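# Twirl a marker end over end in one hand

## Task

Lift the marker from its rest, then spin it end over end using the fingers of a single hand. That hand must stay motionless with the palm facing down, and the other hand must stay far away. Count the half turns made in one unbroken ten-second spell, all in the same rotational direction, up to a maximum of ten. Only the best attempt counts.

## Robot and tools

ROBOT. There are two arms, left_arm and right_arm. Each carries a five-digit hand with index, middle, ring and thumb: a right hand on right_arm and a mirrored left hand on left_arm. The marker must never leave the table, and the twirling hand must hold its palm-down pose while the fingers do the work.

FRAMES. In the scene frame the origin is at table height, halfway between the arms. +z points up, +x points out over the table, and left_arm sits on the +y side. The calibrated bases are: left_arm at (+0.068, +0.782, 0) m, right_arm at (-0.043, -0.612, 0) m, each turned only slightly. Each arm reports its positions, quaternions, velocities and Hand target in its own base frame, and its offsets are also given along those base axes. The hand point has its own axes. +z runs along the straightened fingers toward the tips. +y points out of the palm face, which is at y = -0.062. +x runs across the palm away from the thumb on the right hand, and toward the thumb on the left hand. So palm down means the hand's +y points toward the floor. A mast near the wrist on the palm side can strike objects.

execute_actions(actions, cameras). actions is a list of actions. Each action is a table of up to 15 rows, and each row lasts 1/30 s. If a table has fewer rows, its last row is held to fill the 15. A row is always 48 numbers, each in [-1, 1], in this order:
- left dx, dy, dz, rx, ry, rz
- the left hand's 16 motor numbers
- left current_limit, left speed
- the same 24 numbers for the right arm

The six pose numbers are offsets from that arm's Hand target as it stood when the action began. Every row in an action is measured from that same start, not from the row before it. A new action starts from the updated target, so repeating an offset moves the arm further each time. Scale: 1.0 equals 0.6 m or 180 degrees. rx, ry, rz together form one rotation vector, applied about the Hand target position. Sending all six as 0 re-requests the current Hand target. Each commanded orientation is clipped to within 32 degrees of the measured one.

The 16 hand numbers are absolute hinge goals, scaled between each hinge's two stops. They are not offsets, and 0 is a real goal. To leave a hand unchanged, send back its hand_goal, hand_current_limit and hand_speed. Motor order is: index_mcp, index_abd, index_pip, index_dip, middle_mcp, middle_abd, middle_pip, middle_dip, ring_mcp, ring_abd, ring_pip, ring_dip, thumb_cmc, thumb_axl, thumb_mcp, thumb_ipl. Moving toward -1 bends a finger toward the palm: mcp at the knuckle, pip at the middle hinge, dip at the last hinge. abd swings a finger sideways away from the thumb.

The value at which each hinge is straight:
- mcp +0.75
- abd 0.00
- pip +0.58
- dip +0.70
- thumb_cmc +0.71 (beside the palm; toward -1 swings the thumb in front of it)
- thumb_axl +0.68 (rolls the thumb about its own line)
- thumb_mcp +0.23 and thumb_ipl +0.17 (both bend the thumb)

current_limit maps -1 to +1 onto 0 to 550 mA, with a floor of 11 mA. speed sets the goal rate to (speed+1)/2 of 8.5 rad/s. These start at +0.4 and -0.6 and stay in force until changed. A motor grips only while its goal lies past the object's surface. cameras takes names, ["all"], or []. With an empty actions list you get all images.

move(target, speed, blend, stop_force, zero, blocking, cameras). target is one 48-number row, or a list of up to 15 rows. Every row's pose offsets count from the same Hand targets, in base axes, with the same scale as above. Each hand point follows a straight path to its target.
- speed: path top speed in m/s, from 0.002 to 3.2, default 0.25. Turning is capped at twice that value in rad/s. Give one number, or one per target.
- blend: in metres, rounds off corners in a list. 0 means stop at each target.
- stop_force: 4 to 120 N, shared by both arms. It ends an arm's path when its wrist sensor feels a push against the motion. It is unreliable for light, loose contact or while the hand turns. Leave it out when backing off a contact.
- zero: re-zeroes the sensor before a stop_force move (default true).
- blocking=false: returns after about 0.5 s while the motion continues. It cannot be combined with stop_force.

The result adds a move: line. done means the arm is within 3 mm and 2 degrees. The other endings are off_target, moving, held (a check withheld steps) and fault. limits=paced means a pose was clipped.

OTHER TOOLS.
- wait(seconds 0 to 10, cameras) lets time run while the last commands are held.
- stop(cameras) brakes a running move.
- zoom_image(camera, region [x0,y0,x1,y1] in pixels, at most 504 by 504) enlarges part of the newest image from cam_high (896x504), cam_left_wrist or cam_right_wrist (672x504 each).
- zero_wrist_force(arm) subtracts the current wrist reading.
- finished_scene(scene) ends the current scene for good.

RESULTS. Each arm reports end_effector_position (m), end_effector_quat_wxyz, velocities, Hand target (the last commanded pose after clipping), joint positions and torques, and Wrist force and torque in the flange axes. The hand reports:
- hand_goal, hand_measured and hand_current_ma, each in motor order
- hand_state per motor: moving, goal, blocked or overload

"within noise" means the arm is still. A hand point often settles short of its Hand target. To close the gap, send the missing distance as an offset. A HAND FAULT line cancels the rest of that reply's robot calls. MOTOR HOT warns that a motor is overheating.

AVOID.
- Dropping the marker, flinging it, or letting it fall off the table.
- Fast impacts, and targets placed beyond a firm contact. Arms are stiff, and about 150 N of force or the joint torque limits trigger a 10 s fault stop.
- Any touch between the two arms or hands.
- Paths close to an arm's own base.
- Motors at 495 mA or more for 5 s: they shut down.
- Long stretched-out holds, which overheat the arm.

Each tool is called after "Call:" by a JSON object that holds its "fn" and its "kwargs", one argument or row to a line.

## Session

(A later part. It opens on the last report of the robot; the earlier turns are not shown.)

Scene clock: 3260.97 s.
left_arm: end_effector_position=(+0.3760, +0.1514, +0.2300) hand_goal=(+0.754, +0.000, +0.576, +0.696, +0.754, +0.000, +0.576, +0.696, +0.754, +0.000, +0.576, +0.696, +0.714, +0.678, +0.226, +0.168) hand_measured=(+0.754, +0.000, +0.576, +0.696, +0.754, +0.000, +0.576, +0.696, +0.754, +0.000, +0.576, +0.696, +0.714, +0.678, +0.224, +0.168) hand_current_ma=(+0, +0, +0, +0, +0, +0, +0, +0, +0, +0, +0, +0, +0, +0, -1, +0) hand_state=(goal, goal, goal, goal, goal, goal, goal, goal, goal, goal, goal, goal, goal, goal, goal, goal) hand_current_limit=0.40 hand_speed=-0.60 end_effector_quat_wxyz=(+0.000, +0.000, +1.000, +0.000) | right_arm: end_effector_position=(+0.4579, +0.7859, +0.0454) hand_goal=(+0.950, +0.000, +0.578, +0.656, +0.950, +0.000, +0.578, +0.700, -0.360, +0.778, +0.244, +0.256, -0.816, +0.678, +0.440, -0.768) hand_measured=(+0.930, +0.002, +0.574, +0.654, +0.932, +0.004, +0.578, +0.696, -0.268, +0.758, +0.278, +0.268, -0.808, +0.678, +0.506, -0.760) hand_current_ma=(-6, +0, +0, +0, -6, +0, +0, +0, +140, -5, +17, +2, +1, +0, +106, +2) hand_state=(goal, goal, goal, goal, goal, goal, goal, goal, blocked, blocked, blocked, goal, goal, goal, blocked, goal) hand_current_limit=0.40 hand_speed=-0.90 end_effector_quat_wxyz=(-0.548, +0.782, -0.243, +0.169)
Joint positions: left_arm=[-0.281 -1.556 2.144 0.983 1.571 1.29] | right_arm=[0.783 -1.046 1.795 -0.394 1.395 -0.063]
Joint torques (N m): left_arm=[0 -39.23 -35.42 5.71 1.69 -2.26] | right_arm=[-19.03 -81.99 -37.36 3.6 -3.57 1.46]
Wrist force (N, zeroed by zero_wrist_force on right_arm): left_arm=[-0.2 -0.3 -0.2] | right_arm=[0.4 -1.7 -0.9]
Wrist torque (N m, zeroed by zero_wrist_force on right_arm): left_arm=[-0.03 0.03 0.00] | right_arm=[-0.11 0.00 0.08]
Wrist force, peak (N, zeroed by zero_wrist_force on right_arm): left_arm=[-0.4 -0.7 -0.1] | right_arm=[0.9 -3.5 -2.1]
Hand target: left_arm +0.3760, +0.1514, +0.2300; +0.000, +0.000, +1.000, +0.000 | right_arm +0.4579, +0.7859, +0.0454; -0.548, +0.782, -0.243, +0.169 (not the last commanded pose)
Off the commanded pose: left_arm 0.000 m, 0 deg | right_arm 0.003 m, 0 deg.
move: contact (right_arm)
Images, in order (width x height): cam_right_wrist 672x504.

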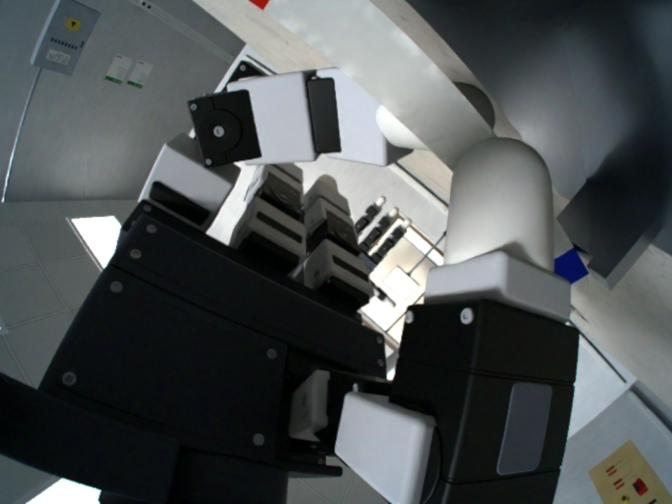

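Call:
{"fn": "execute_actions", "kwargs": {
  "actions": [
    [[0,0,0,0,0,0,0.754,0,0.576,0.696,0.754,0,0.576,0.696,0.754,0,0.576,0.696,0.714,0.678,0.226,0.168,0.4,-0.6,0,0,-0.0008,0,0,0,0.95,0,0.577,0.656,0.95,0,0.577,0.7,-0.2,0.777,0.244,0.255,-0.816,0.677,0.6,-0.769,0.4,-0.95]],
    [[0,0,0,0,0,0,0.754,0,0.576,0.696,0.754,0,0.576,0.696,0.754,0,0.576,0.696,0.714,0.678,0.226,0.168,0.4,-0.6,0,0,0,0,0,0,0.95,0,0.577,0.656,0.95,0,0.577,0.7,-0.1,0.777,0.244,0.255,-0.816,0.677,0.7,-0.769,0.4,-0.9]]
  ],
  "cameras": ["all"]
}}

Call:
{"fn": "zoom_image", "kwargs": {
  "camera": "cam_right_wrist",
  "region": [250, 0, 670, 310]
}}

Call:
{"fn": "zoom_image", "kwargs": {
  "camera": "cam_high",
  "region": [470, 130, 630, 250]
}}

Scene clock: 3272.00 s.
left_arm: end_effector_position=(+0.3760, +0.1514, +0.2300) hand_goal=(+0.754, +0.000, +0.576, +0.696, +0.754, +0.000, +0.576, +0.696, +0.754, +0.000, +0.576, +0.696, +0.714, +0.678, +0.226, +0.168) hand_measured=(+0.754, +0.000, +0.576, +0.696, +0.754, +0.000, +0.576, +0.696, +0.754, +0.000, +0.576, +0.696, +0.714, +0.678, +0.224, +0.168) hand_current_ma=(+0, +0, +0, +0, +0, +0, +0, +0, +0, +0, +0, +0, +0, +0, -1, +0) hand_state=(goal, goal, goal, goal, goal, goal, goal, goal, goal, goal, goal, goal, goal, goal, goal, goal) hand_current_limit=0.40 hand_speed=-0.60 end_effector_quat_wxyz=(+0.000, +0.000, +1.000, +0.000) | right_arm: end_effector_position=(+0.4579, +0.7859, +0.0449) hand_goal=(+0.950, +0.000, +0.578, +0.656, +0.950, +0.000, +0.578, +0.700, -0.100, +0.778, +0.244, +0.256, -0.816, +0.678, +0.700, -0.768) hand_measured=(+0.930, +0.002, +0.574, +0.654, +0.932, +0.004, +0.578, +0.696, -0.104, +0.766, +0.248, +0.260, -0.810, +0.678, +0.692, -0.764) hand_current_ma=(-6, +0, +0, +0, -6, +0, +0, +0, +0, -1, +0, +0, +1, +0, -1, +0) hand_state=(goal, goal, goal, goal, goal, goal, goal, goal, goal, goal, goal, goal, goal, goal, goal, goal) hand_current_limit=0.40 hand_speed=-0.90 end_effector_quat_wxyz=(-0.548, +0.782, -0.243, +0.169)
Joint positions: left_arm=[-0.281 -1.556 2.144 0.983 1.571 1.29] | right_arm=[0.783 -1.046 1.795 -0.395 1.395 -0.063]
Joint torques (N m): left_arm=[-1.33 -40.56 -35.44 6.06 1.52 -2.29] | right_arm=[-19.81 -51.86 -27.34 -4.01 -3.49 1.25]
Wrist force (N, zeroed by zero_wrist_force on right_arm): left_arm=[-0.1 -0.5 0.0] | right_arm=[0.3 -0.1 0.5]
Wrist torque (N m, zeroed by zero_wrist_force on right_arm): left_arm=[-0.07 0.02 0.01] | right_arm=[-0.04 -0.03 0.12]
Wrist force, peak (N, zeroed by zero_wrist_force on right_arm): left_arm=[-0.2 -0.7 0.0] | right_arm=[0.7 -3.2 -2.2]
Hand target: left_arm +0.3760, +0.1514, +0.2300; +0.000, +0.000, +1.000, +0.000 | right_arm +0.4579, +0.7859, +0.0449; -0.548, +0.782, -0.243, +0.169
Off the commanded pose: left_arm 0.000 m, 0 deg | right_arm 0.000 m, 0 deg.

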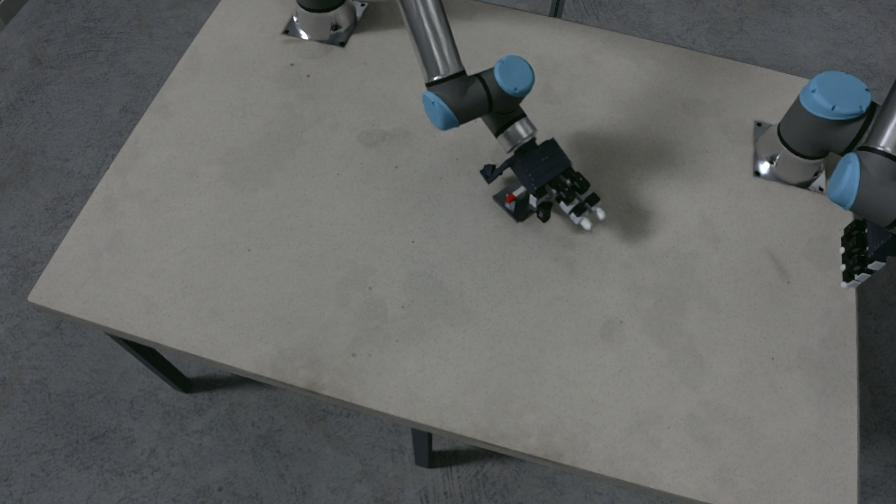

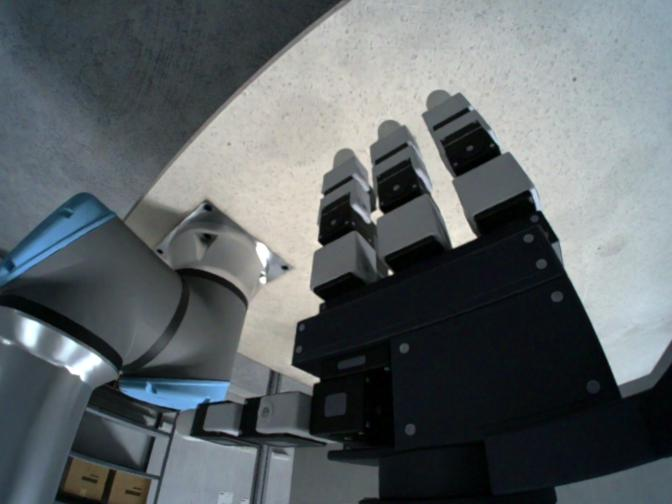

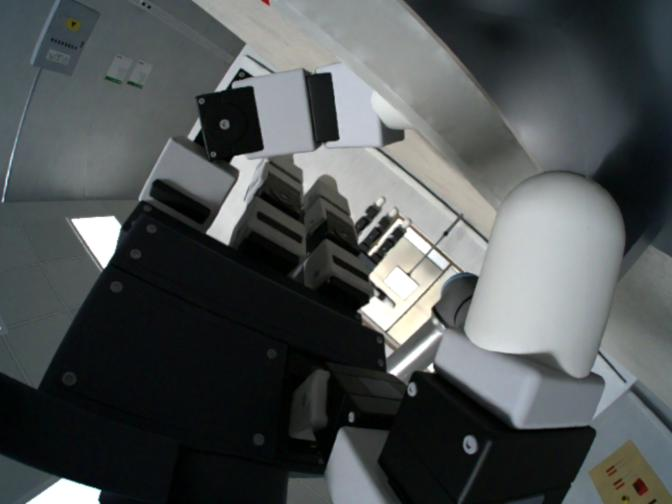

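Scaled by 1.200 from the camera's 672x504 image, which has a finer 960x720 frame.

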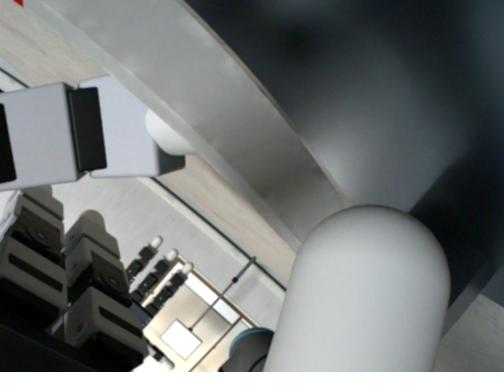

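Scaled by 3.150 from the camera's 896x504 image, which has a finer 1280x720 frame.

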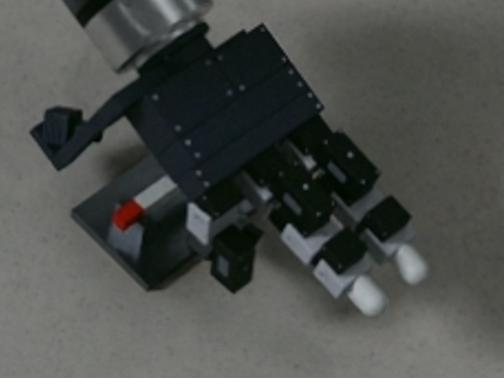

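Call:
{"fn": "move", "kwargs": {
  "target": [0,0,0,0,0,0,0.754,0,0.576,0.696,0.754,0,0.576,0.696,0.754,0,0.576,0.696,0.714,0.678,0.226,0.168,0.4,-0.6,-0.0069,0.0047,-0.0082,0,0,0,0.95,0,0.577,0.656,0.95,0,0.577,0.7,-0.1,0.777,0.244,0.255,-0.816,0.677,0.7,-0.769,0.4,-0.9],
  "speed": 0.01,
  "stop_force": 4,
  "cameras": ["cam_right_wrist"]
}}

Call:
{"fn": "execute_actions", "kwargs": {
  "actions": [
    [[0,0,0,0,0,0,0.754,0,0.576,0.696,0.754,0,0.576,0.696,0.754,0,0.576,0.696,0.714,0.678,0.226,0.168,0.4,-0.6,0,0,0,0,0,0,0.95,0,0.577,0.656,0.95,0,0.577,0.7,-0.24,0.777,0.244,0.255,-0.816,0.677,0.55,-0.769,0.4,-0.9]],
    [[0,0,0,0,0,0,0.754,0,0.576,0.696,0.754,0,0.576,0.696,0.754,0,0.576,0.696,0.714,0.678,0.226,0.168,0.4,-0.6,0,0,0,0,0,0,0.95,0,0.577,0.656,0.95,0,0.577,0.7,-0.36,0.777,0.244,0.255,-0.816,0.677,0.44,-0.769,0.4,-0.9]],
    [[0,0,0,0,0,0,0.754,0,0.576,0.696,0.754,0,0.576,0.696,0.754,0,0.576,0.696,0.714,0.678,0.226,0.168,0.4,-0.6,0,0,0,0,0,0,0.95,0,0.577,0.656,0.95,0,0.577,0.7,-0.36,0.777,0.244,0.255,-0.816,0.677,0.44,-0.769,0.4,-0.9]]
  ],
  "cameras": ["cam_right_wrist"]
}}

Scene clock: 3286.17 s.
left_arm: end_effector_position=(+0.3760, +0.1514, +0.2300) hand_goal=(+0.754, +0.000, +0.576, +0.696, +0.754, +0.000, +0.576, +0.696, +0.754, +0.000, +0.576, +0.696, +0.714, +0.678, +0.226, +0.168) hand_measured=(+0.754, +0.000, +0.576, +0.696, +0.754, +0.000, +0.576, +0.696, +0.754, +0.000, +0.576, +0.696, +0.714, +0.678, +0.224, +0.168) hand_current_ma=(+0, +0, +0, +0, +0, +0, +0, +0, +0, +0, +0, +0, +0, +0, -1, +0) hand_state=(goal, goal, goal, goal, goal, goal, goal, goal, goal, goal, goal, goal, goal, goal, goal, goal) hand_current_limit=0.40 hand_speed=-0.60 end_effector_quat_wxyz=(+0.000, +0.000, +1.000, +0.000) | right_arm: end_effector_position=(+0.4537, +0.7888, +0.0399) hand_goal=(+0.950, +0.000, +0.578, +0.656, +0.950, +0.000, +0.578, +0.700, -0.100, +0.778, +0.244, +0.256, -0.816, +0.678, +0.700, -0.768) hand_measured=(+0.930, +0.002, +0.574, +0.654, +0.932, +0.004, +0.578, +0.696, -0.104, +0.768, +0.248, +0.260, -0.810, +0.678, +0.692, -0.764) hand_current_ma=(-6, +0, +0, +0, -6, +0, +0, +0, +0, -1, +0, +0, +1, +0, -1, +0) hand_state=(goal, goal, goal, goal, goal, goal, goal, goal, goal, goal, goal, goal, goal, goal, goal, goal) hand_current_limit=0.40 hand_speed=-0.90 end_effector_quat_wxyz=(-0.548, +0.782, -0.243, +0.169)
Joint positions: left_arm=[-0.281 -1.556 2.144 0.983 1.571 1.29] | right_arm=[0.79 -1.039 1.797 -0.403 1.402 -0.06]
Joint torques (N m): left_arm=[-0.37 -37.73 -35.45 5.86 1.51 -2.29] | right_arm=[-15.24 -81.06 -28.74 2.47 -3.08 0.17]
Wrist force (N, zeroed by zero_wrist_force on right_arm): left_arm=[0.0 -0.5 -0.1] | right_arm=[0.2 0.2 0.4]
Wrist torque (N m, zeroed by zero_wrist_force on right_arm): left_arm=[-0.06 0.00 0.02] | right_arm=[0.01 -0.03 0.00]
Wrist force, peak (N, zeroed by zero_wrist_force on right_arm): left_arm=[0.1 -0.7 -0.2] | right_arm=[0.1 0.4 0.8]
Hand target: left_arm +0.3760, +0.1514, +0.2300; +0.000, +0.000, +1.000, +0.000 | right_arm +0.4538, +0.7887, +0.0400; -0.548, +0.782, -0.243, +0.169
Off the commanded pose: left_arm 0.000 m, 0 deg | right_arm 0.000 m, 0 deg.
move: done
Images, in order (width x height): cam_right_wrist 672x504.

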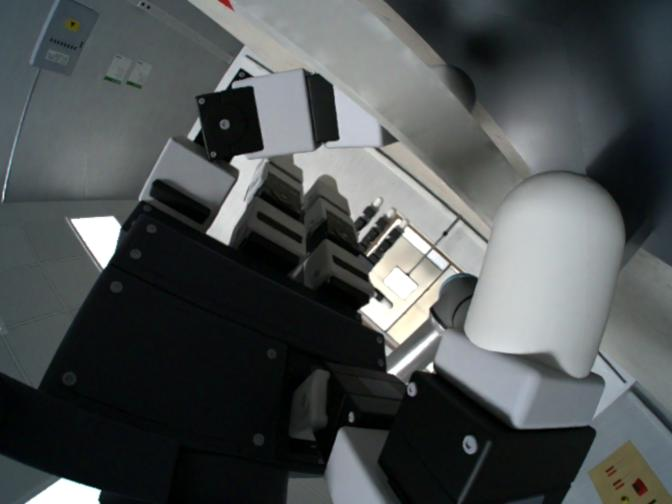

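Scene clock: 3287.87 s.
left_arm: end_effector_position=(+0.3760, +0.1514, +0.2300) hand_goal=(+0.754, +0.000, +0.576, +0.696, +0.754, +0.000, +0.576, +0.696, +0.754, +0.000, +0.576, +0.696, +0.714, +0.678, +0.226, +0.168) hand_measured=(+0.754, +0.000, +0.576, +0.696, +0.754, +0.000, +0.576, +0.696, +0.754, +0.000, +0.576, +0.696, +0.714, +0.678, +0.224, +0.168) hand_current_ma=(+0, +0, +0, +0, +0, +0, +0, +0, +0, +0, +0, +0, +0, +0, -1, +0) hand_state=(goal, goal, goal, goal, goal, goal, goal, goal, goal, goal, goal, goal, goal, goal, goal, goal) hand_current_limit=0.40 hand_speed=-0.60 end_effector_quat_wxyz=(+0.000, +0.000, +1.000, +0.000) | right_arm: end_effector_position=(+0.4538, +0.7887, +0.0400) hand_goal=(+0.950, +0.000, +0.578, +0.656, +0.950, +0.000, +0.578, +0.700, -0.360, +0.778, +0.244, +0.256, -0.816, +0.678, +0.440, -0.768) hand_measured=(+0.930, +0.002, +0.574, +0.654, +0.932, +0.004, +0.578, +0.696, -0.268, +0.766, +0.270, +0.262, -0.808, +0.678, +0.530, -0.762) hand_current_ma=(-6, +0, +0, +0, -6, +0, +0, +0, +139, -2, +10, +1, +1, +0, +192, +1) hand_state=(goal, goal, goal, goal, goal, goal, goal, goal, blocked, goal, blocked, goal, goal, goal, blocked, goal) hand_current_limit=0.40 hand_speed=-0.90 end_effector_quat_wxyz=(-0.548, +0.782, -0.243, +0.169)
Joint positions: left_arm=[-0.281 -1.556 2.144 0.983 1.571 1.29] | right_arm=[0.79 -1.04 1.797 -0.403 1.402 -0.06]
Joint torques (N m): left_arm=[-1.39 -38.54 -35.21 5.97 1.41 -2.35] | right_arm=[-20.29 -77.62 -36.09 3.19 -2.9 -0.62]
Wrist force (N, zeroed by zero_wrist_force on right_arm): left_arm=[-0.1 -0.5 0.1] | right_arm=[0.2 -1.9 -1.0]
Wrist torque (N m, zeroed by zero_wrist_force on right_arm): left_arm=[-0.08 0.02 0.01] | right_arm=[-0.11 0.00 -0.04]
Wrist force, peak (N, zeroed by zero_wrist_force on right_arm): left_arm=[0.0 -0.7 0.3] | right_arm=[0.5 -2.3 -1.2]
Hand target: left_arm +0.3760, +0.1514, +0.2300; +0.000, +0.000, +1.000, +0.000 | right_arm +0.4538, +0.7887, +0.0400; -0.548, +0.782, -0.243, +0.169
Off the commanded pose: left_arm 0.000 m, 0 deg | right_arm 0.000 m, 0 deg.
Images, in order (width x height): cam_right_wrist 672x504.

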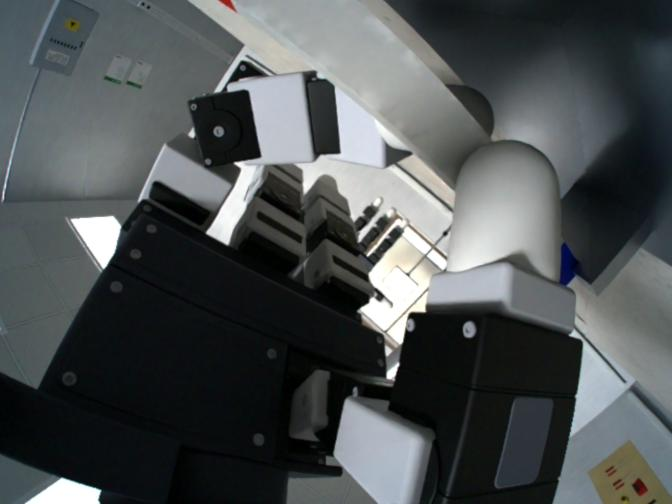

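Call:
{"fn": "move", "kwargs": {
  "target": [
    [0,0,0,0,0,0,0.754,0,0.576,0.696,0.754,0,0.576,0.696,0.754,0,0.576,0.696,0.714,0.678,0.226,0.168,0.4,-0.6,0,0,0.0833,0,0,0,0.95,0,0.577,0.656,0.95,0,0.577,0.7,-0.36,0.777,0.244,0.255,-0.816,0.677,0.44,-0.769,0.4,-0.9],
    [0,0,0,0,0,0,0.754,0,0.576,0.696,0.754,0,0.576,0.696,0.754,0,0.576,0.696,0.714,0.678,0.226,0.168,0.4,-0.6,-0.05,-0.2,0.15,0.091,-0.0637,0,0.95,0,0.577,0.656,0.95,0,0.577,0.7,-0.36,0.777,0.244,0.255,-0.816,0.677,0.44,-0.769,0.4,-0.9]
  ],
  "speed": [0.03, 0.06],
  "blend": 0.01,
  "cameras": ["all"]
}}

Call:
{"fn": "zoom_image", "kwargs": {
  "camera": "cam_right_wrist",
  "region": [250, 0, 670, 310]
}}

Call:
{"fn": "zoom_image", "kwargs": {
  "camera": "cam_high",
  "region": [430, 100, 530, 180]
}}

Scene clock: 3306.63 s.
left_arm: end_effector_position=(+0.3760, +0.1514, +0.2300) hand_goal=(+0.754, +0.000, +0.576, +0.696, +0.754, +0.000, +0.576, +0.696, +0.754, +0.000, +0.576, +0.696, +0.714, +0.678, +0.226, +0.168) hand_measured=(+0.754, +0.000, +0.576, +0.696, +0.754, +0.000, +0.576, +0.696, +0.754, +0.000, +0.576, +0.696, +0.714, +0.678, +0.224, +0.168) hand_current_ma=(+0, +0, +0, +0, +0, +0, +0, +0, +0, +0, +0, +0, +0, +0, -1, +0) hand_state=(goal, goal, goal, goal, goal, goal, goal, goal, goal, goal, goal, goal, goal, goal, goal, goal) hand_current_limit=0.40 hand_speed=-0.60 end_effector_quat_wxyz=(+0.000, +0.000, +1.000, +0.000) | right_arm: end_effector_position=(+0.4239, +0.6687, +0.1301) hand_goal=(+0.950, +0.000, +0.578, +0.656, +0.950, +0.000, +0.578, +0.700, -0.360, +0.778, +0.244, +0.256, -0.816, +0.678, +0.440, -0.768) hand_measured=(+0.930, +0.002, +0.574, +0.654, +0.932, +0.004, +0.578, +0.696, -0.268, +0.746, +0.284, +0.274, -0.808, +0.678, +0.502, -0.762) hand_current_ma=(-6, +0, +0, +0, -6, +0, +0, +0, +139, -11, +22, +5, +1, +0, +93, +1) hand_state=(goal, goal, goal, goal, goal, goal, goal, goal, blocked, blocked, blocked, goal, goal, goal, blocked, goal) hand_current_limit=0.40 hand_speed=-0.90 end_effector_quat_wxyz=(+0.675, -0.675, +0.209, -0.210)
Joint positions: left_arm=[-0.281 -1.556 2.144 0.983 1.571 1.29] | right_arm=[0.656 -1.322 2.2 -0.878 1.257 -0.002]
Joint torques (N m): left_arm=[0.65 -39.03 -35.74 5.75 1.6 -2.2] | right_arm=[20.41 -32.89 -27.73 -1.05 2.99 -2.5]
Wrist force (N, zeroed by zero_wrist_force on right_arm): left_arm=[0.0 -0.3 0.0] | right_arm=[0.5 1.0 -0.4]
Wrist torque (N m, zeroed by zero_wrist_force on right_arm): left_arm=[-0.05 0.00 0.02] | right_arm=[0.07 0.00 -0.01]
Wrist force, peak (N, zeroed by zero_wrist_force on right_arm): left_arm=[-0.3 -0.7 0.2] | right_arm=[0.2 -2.3 -1.5]
Hand target: left_arm +0.3760, +0.1514, +0.2300; +0.000, +0.000, +1.000, +0.000 | right_arm +0.4238, +0.6687, +0.1300; +0.675, -0.675, +0.209, -0.210
Off the commanded pose: left_arm 0.000 m, 0 deg | right_arm 0.000 m, 0 deg.
move: done

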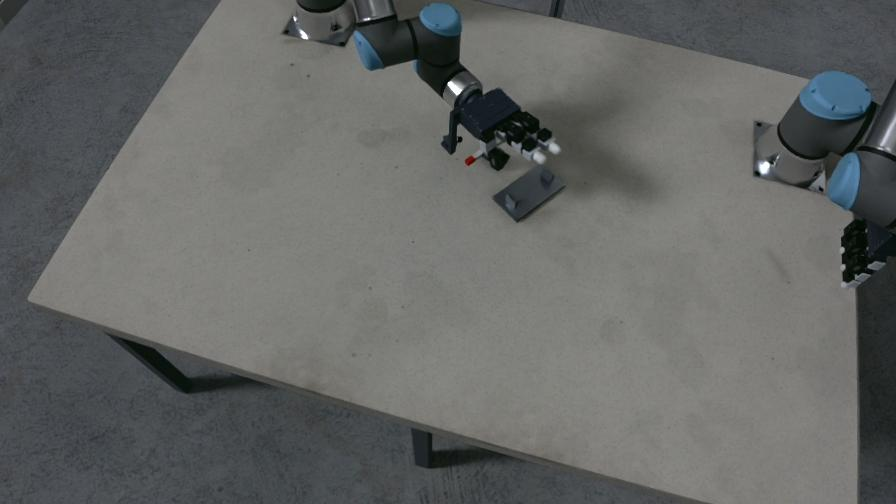

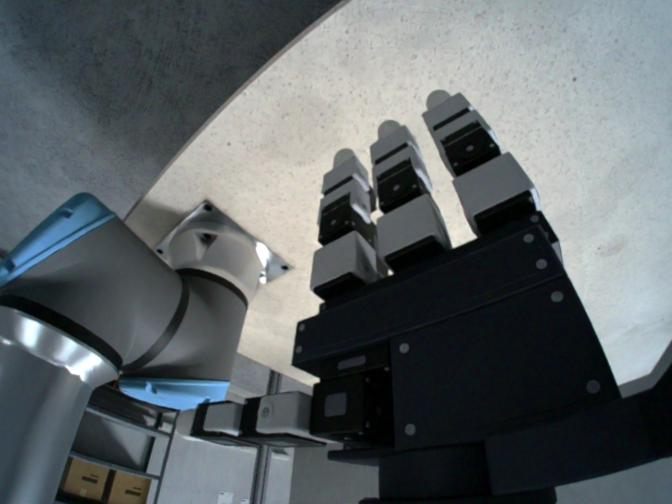

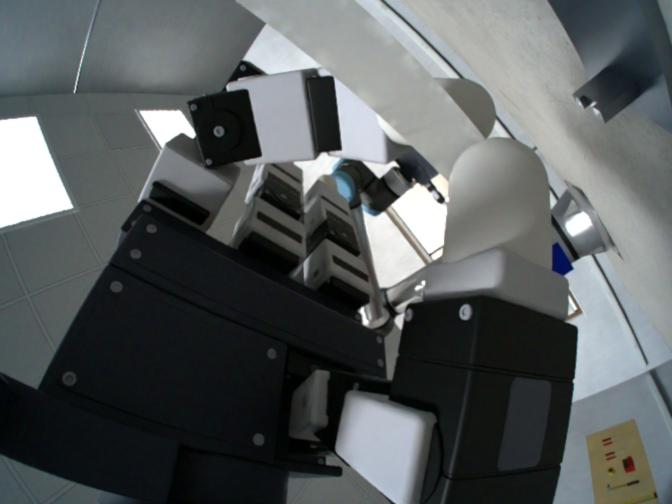

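Scaled by 1.200 from the camera's 672x504 image, which has a finer 960x720 frame.

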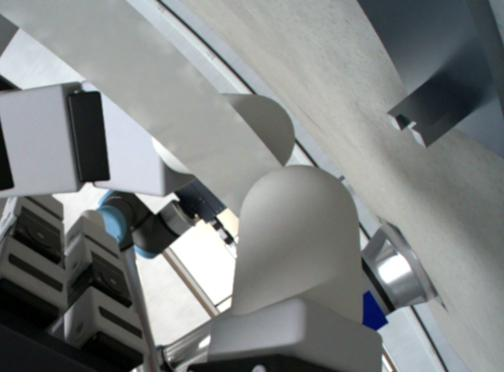

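Scaled by 5.040 from the camera's 896x504 image, which has a finer 1280x720 frame.

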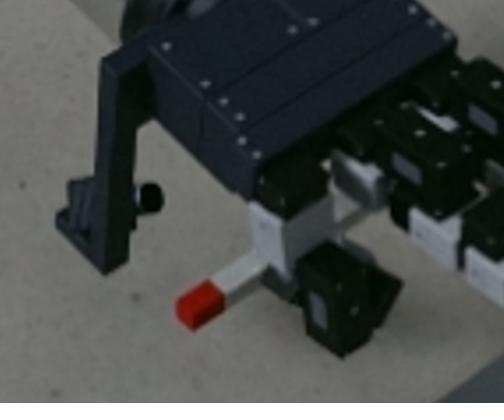

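Call:
{"fn": "execute_actions", "kwargs": {
  "actions": [
    [[0,0,0,0,0,0,0.754,0,0.576,0.696,0.754,0,0.576,0.696,0.754,0,0.576,0.696,0.714,0.678,0.226,0.168,0.4,-0.6,0,0,0,0,0,0,0.5,0.505,0.504,-0.739,0.95,0,0.577,0.7,-0.36,0.777,0.244,0.255,-0.816,0.677,0.44,-0.769,0.4,-0.7]],
    [[0,0,0,0,0,0,0.754,0,0.576,0.696,0.754,0,0.576,0.696,0.754,0,0.576,0.696,0.714,0.678,0.226,0.168,0.4,-0.6,0,0,0,0,0,0,0.1,0.505,0.504,-0.739,0.95,0,0.577,0.7,-0.36,0.777,0.244,0.255,-0.816,0.677,0.44,-0.769,0.4,-0.7]],
    [[0,0,0,0,0,0,0.754,0,0.576,0.696,0.754,0,0.576,0.696,0.754,0,0.576,0.696,0.714,0.678,0.226,0.168,0.4,-0.6,0,0,0,0,0,0,-0.2,0.505,0.504,-0.739,0.95,0,0.577,0.7,-0.36,0.777,0.244,0.255,-0.816,0.677,0.44,-0.769,0.4,-0.7]],
    [[0,0,0,0,0,0,0.754,0,0.576,0.696,0.754,0,0.576,0.696,0.754,0,0.576,0.696,0.714,0.678,0.226,0.168,0.4,-0.6,0,0,0,0,0,0,-0.386,0.505,0.504,-0.739,0.95,0,0.577,0.7,-0.36,0.777,0.244,0.255,-0.816,0.677,0.44,-0.769,0.4,-0.8]]
  ],
  "cameras": ["cam_right_wrist"]
}}

Scene clock: 3341.33 s.
left_arm: end_effector_position=(+0.3760, +0.1514, +0.2300) hand_goal=(+0.754, +0.000, +0.576, +0.696, +0.754, +0.000, +0.576, +0.696, +0.754, +0.000, +0.576, +0.696, +0.714, +0.678, +0.226, +0.168) hand_measured=(+0.754, +0.000, +0.576, +0.696, +0.754, +0.000, +0.576, +0.696, +0.754, +0.000, +0.576, +0.696, +0.714, +0.678, +0.224, +0.168) hand_current_ma=(+0, +0, +0, +0, +0, +0, +0, +0, +0, +0, +0, +0, +0, +0, -1, +0) hand_state=(goal, goal, goal, goal, goal, goal, goal, goal, goal, goal, goal, goal, goal, goal, goal, goal) hand_current_limit=0.40 hand_speed=-0.60 end_effector_quat_wxyz=(+0.000, +0.000, +1.000, +0.000) | right_arm: end_effector_position=(+0.4238, +0.6687, +0.1300) hand_goal=(-0.386, +0.506, +0.504, -0.738, +0.950, +0.000, +0.578, +0.700, -0.360, +0.778, +0.244, +0.256, -0.816, +0.678, +0.440, -0.768) hand_measured=(-0.386, +0.502, +0.504, -0.734, +0.932, +0.004, +0.578, +0.696, -0.268, +0.746, +0.284, +0.276, -0.812, +0.678, +0.502, -0.762) hand_current_ma=(+0, +0, +0, +0, -6, +0, +0, +0, +139, -11, +23, +6, +0, +0, +93, +1) hand_state=(goal, goal, goal, goal, goal, goal, goal, goal, blocked, blocked, blocked, blocked, goal, goal, blocked, goal) hand_current_limit=0.40 hand_speed=-0.80 end_effector_quat_wxyz=(+0.675, -0.675, +0.209, -0.210)
Joint positions: left_arm=[-0.281 -1.556 2.144 0.983 1.571 1.29] | right_arm=[0.656 -1.322 2.2 -0.878 1.257 -0.002]
Joint torques (N m): left_arm=[-0.43 -41.25 -35.07 5.95 1.45 -2.51] | right_arm=[20.32 -29.78 -24.2 -3.3 3.1 -2.49]
Wrist force (N, zeroed by zero_wrist_force on right_arm): left_arm=[-0.3 -0.2 -0.1] | right_arm=[0.6 1.0 -0.5]
Wrist torque (N m, zeroed by zero_wrist_force on right_arm): left_arm=[-0.03 0.04 -0.01] | right_arm=[0.12 -0.01 0.02]
Wrist force, peak (N, zeroed by zero_wrist_force on right_arm): left_arm=[0.2 -0.7 -0.1] | right_arm=[0.8 1.1 -0.6]
Hand target: left_arm +0.3760, +0.1514, +0.2300; +0.000, +0.000, +1.000, +0.000 | right_arm +0.4238, +0.6687, +0.1300; +0.675, -0.675, +0.209, -0.210
Off the commanded pose: left_arm 0.000 m, 0 deg | right_arm 0.000 m, 0 deg.
Images, in order (width x height): cam_right_wrist 672x504.

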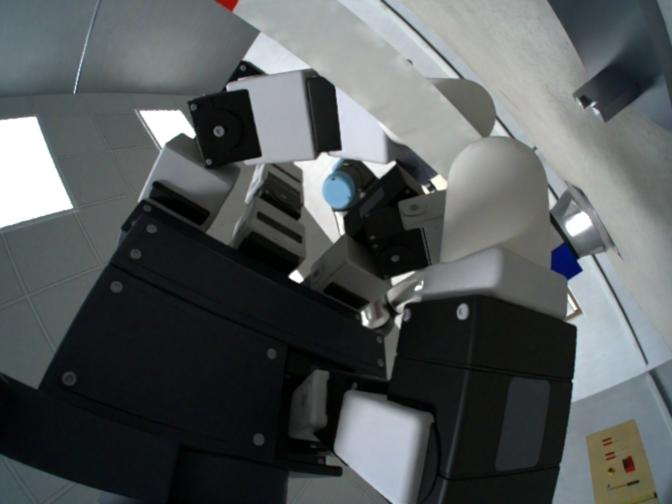

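Call:
{"fn": "execute_actions", "kwargs": {
  "actions": [
    [[0,0,0,0,0,0,0.754,0,0.576,0.696,0.754,0,0.576,0.696,0.754,0,0.576,0.696,0.714,0.678,0.226,0.168,0.4,-0.6,0,0,0,0,0,0,-0.4,0.42,0.504,-0.52,0.95,0,0.577,0.7,-0.36,0.777,0.244,0.255,-0.816,0.677,0.44,-0.769,0.4,-0.8]],
    [[0,0,0,0,0,0,0.754,0,0.576,0.696,0.754,0,0.576,0.696,0.754,0,0.576,0.696,0.714,0.678,0.226,0.168,0.4,-0.6,0,0,0,0,0,0,-0.43,0.33,0.504,-0.32,0.95,0,0.577,0.7,-0.36,0.777,0.244,0.255,-0.816,0.677,0.44,-0.769,0.4,-0.8]],
    [[0,0,0,0,0,0,0.754,0,0.576,0.696,0.754,0,0.576,0.696,0.754,0,0.576,0.696,0.714,0.678,0.226,0.168,0.4,-0.6,0,0,0,0,0,0,-0.5,0.23,0.52,0,0.95,0,0.577,0.7,-0.36,0.777,0.244,0.255,-0.816,0.677,0.44,-0.769,0.4,-0.8]],
    [[0,0,0,0,0,0,0.754,0,0.576,0.696,0.754,0,0.576,0.696,0.754,0,0.576,0.696,0.714,0.678,0.226,0.168,0.4,-0.6,0,0,0,0,0,0,-0.566,0.1,0.533,0.333,0.95,0,0.577,0.7,-0.36,0.777,0.244,0.255,-0.816,0.677,0.44,-0.769,0.4,-0.8]]
  ],
  "cameras": ["cam_right_wrist"]
}}

Scene clock: 3367.77 s.
left_arm: end_effector_position=(+0.3760, +0.1514, +0.2300) hand_goal=(+0.754, +0.000, +0.576, +0.696, +0.754, +0.000, +0.576, +0.696, +0.754, +0.000, +0.576, +0.696, +0.714, +0.678, +0.226, +0.168) hand_measured=(+0.754, +0.000, +0.576, +0.696, +0.754, +0.000, +0.576, +0.696, +0.754, +0.000, +0.576, +0.696, +0.714, +0.678, +0.224, +0.168) hand_current_ma=(+0, +0, +0, +0, +0, +0, +0, +0, +0, +0, +0, +0, +0, +0, -1, +0) hand_state=(goal, goal, goal, goal, goal, goal, goal, goal, goal, goal, goal, goal, goal, goal, goal, goal) hand_current_limit=0.40 hand_speed=-0.60 end_effector_quat_wxyz=(+0.000, +0.000, +1.000, +0.000) | right_arm: end_effector_position=(+0.4238, +0.6687, +0.1300) hand_goal=(-0.566, +0.100, +0.534, +0.334, +0.950, +0.000, +0.578, +0.700, -0.360, +0.778, +0.244, +0.256, -0.816, +0.678, +0.440, -0.768) hand_measured=(-0.566, +0.104, +0.530, +0.330, +0.932, +0.004, +0.578, +0.696, -0.268, +0.746, +0.284, +0.276, -0.804, +0.680, +0.500, -0.758) hand_current_ma=(+0, +0, +0, +0, -6, +0, +0, +0, +138, -11, +23, +6, +2, +0, +90, +2) hand_state=(goal, goal, goal, goal, goal, goal, goal, goal, blocked, blocked, blocked, blocked, goal, goal, blocked, goal) hand_current_limit=0.40 hand_speed=-0.80 end_effector_quat_wxyz=(+0.675, -0.675, +0.209, -0.210)
Joint positions: left_arm=[-0.281 -1.556 2.144 0.983 1.571 1.29] | right_arm=[0.656 -1.322 2.2 -0.878 1.257 -0.002]
Joint torques (N m): left_arm=[0.01 -39.32 -35.2 5.91 1.67 -2.36] | right_arm=[18.54 -29.4 -30.46 0.56 2.85 -2.37]
Wrist force (N, zeroed by zero_wrist_force on right_arm): left_arm=[-0.1 -0.5 -0.1] | right_arm=[0.5 0.5 -0.3]
Wrist torque (N m, zeroed by zero_wrist_force on right_arm): left_arm=[-0.06 0.03 0.01] | right_arm=[0.06 -0.01 0.00]
Wrist force, peak (N, zeroed by zero_wrist_force on right_arm): left_arm=[-0.2 -0.7 0.1] | right_arm=[0.8 1.2 -0.6]
Hand target: left_arm +0.3760, +0.1514, +0.2300; +0.000, +0.000, +1.000, +0.000 | right_arm +0.4238, +0.6687, +0.1300; +0.675, -0.675, +0.209, -0.210
Off the commanded pose: left_arm 0.000 m, 0 deg | right_arm 0.000 m, 0 deg.
Images, in order (width x height): cam_right_wrist 672x504.

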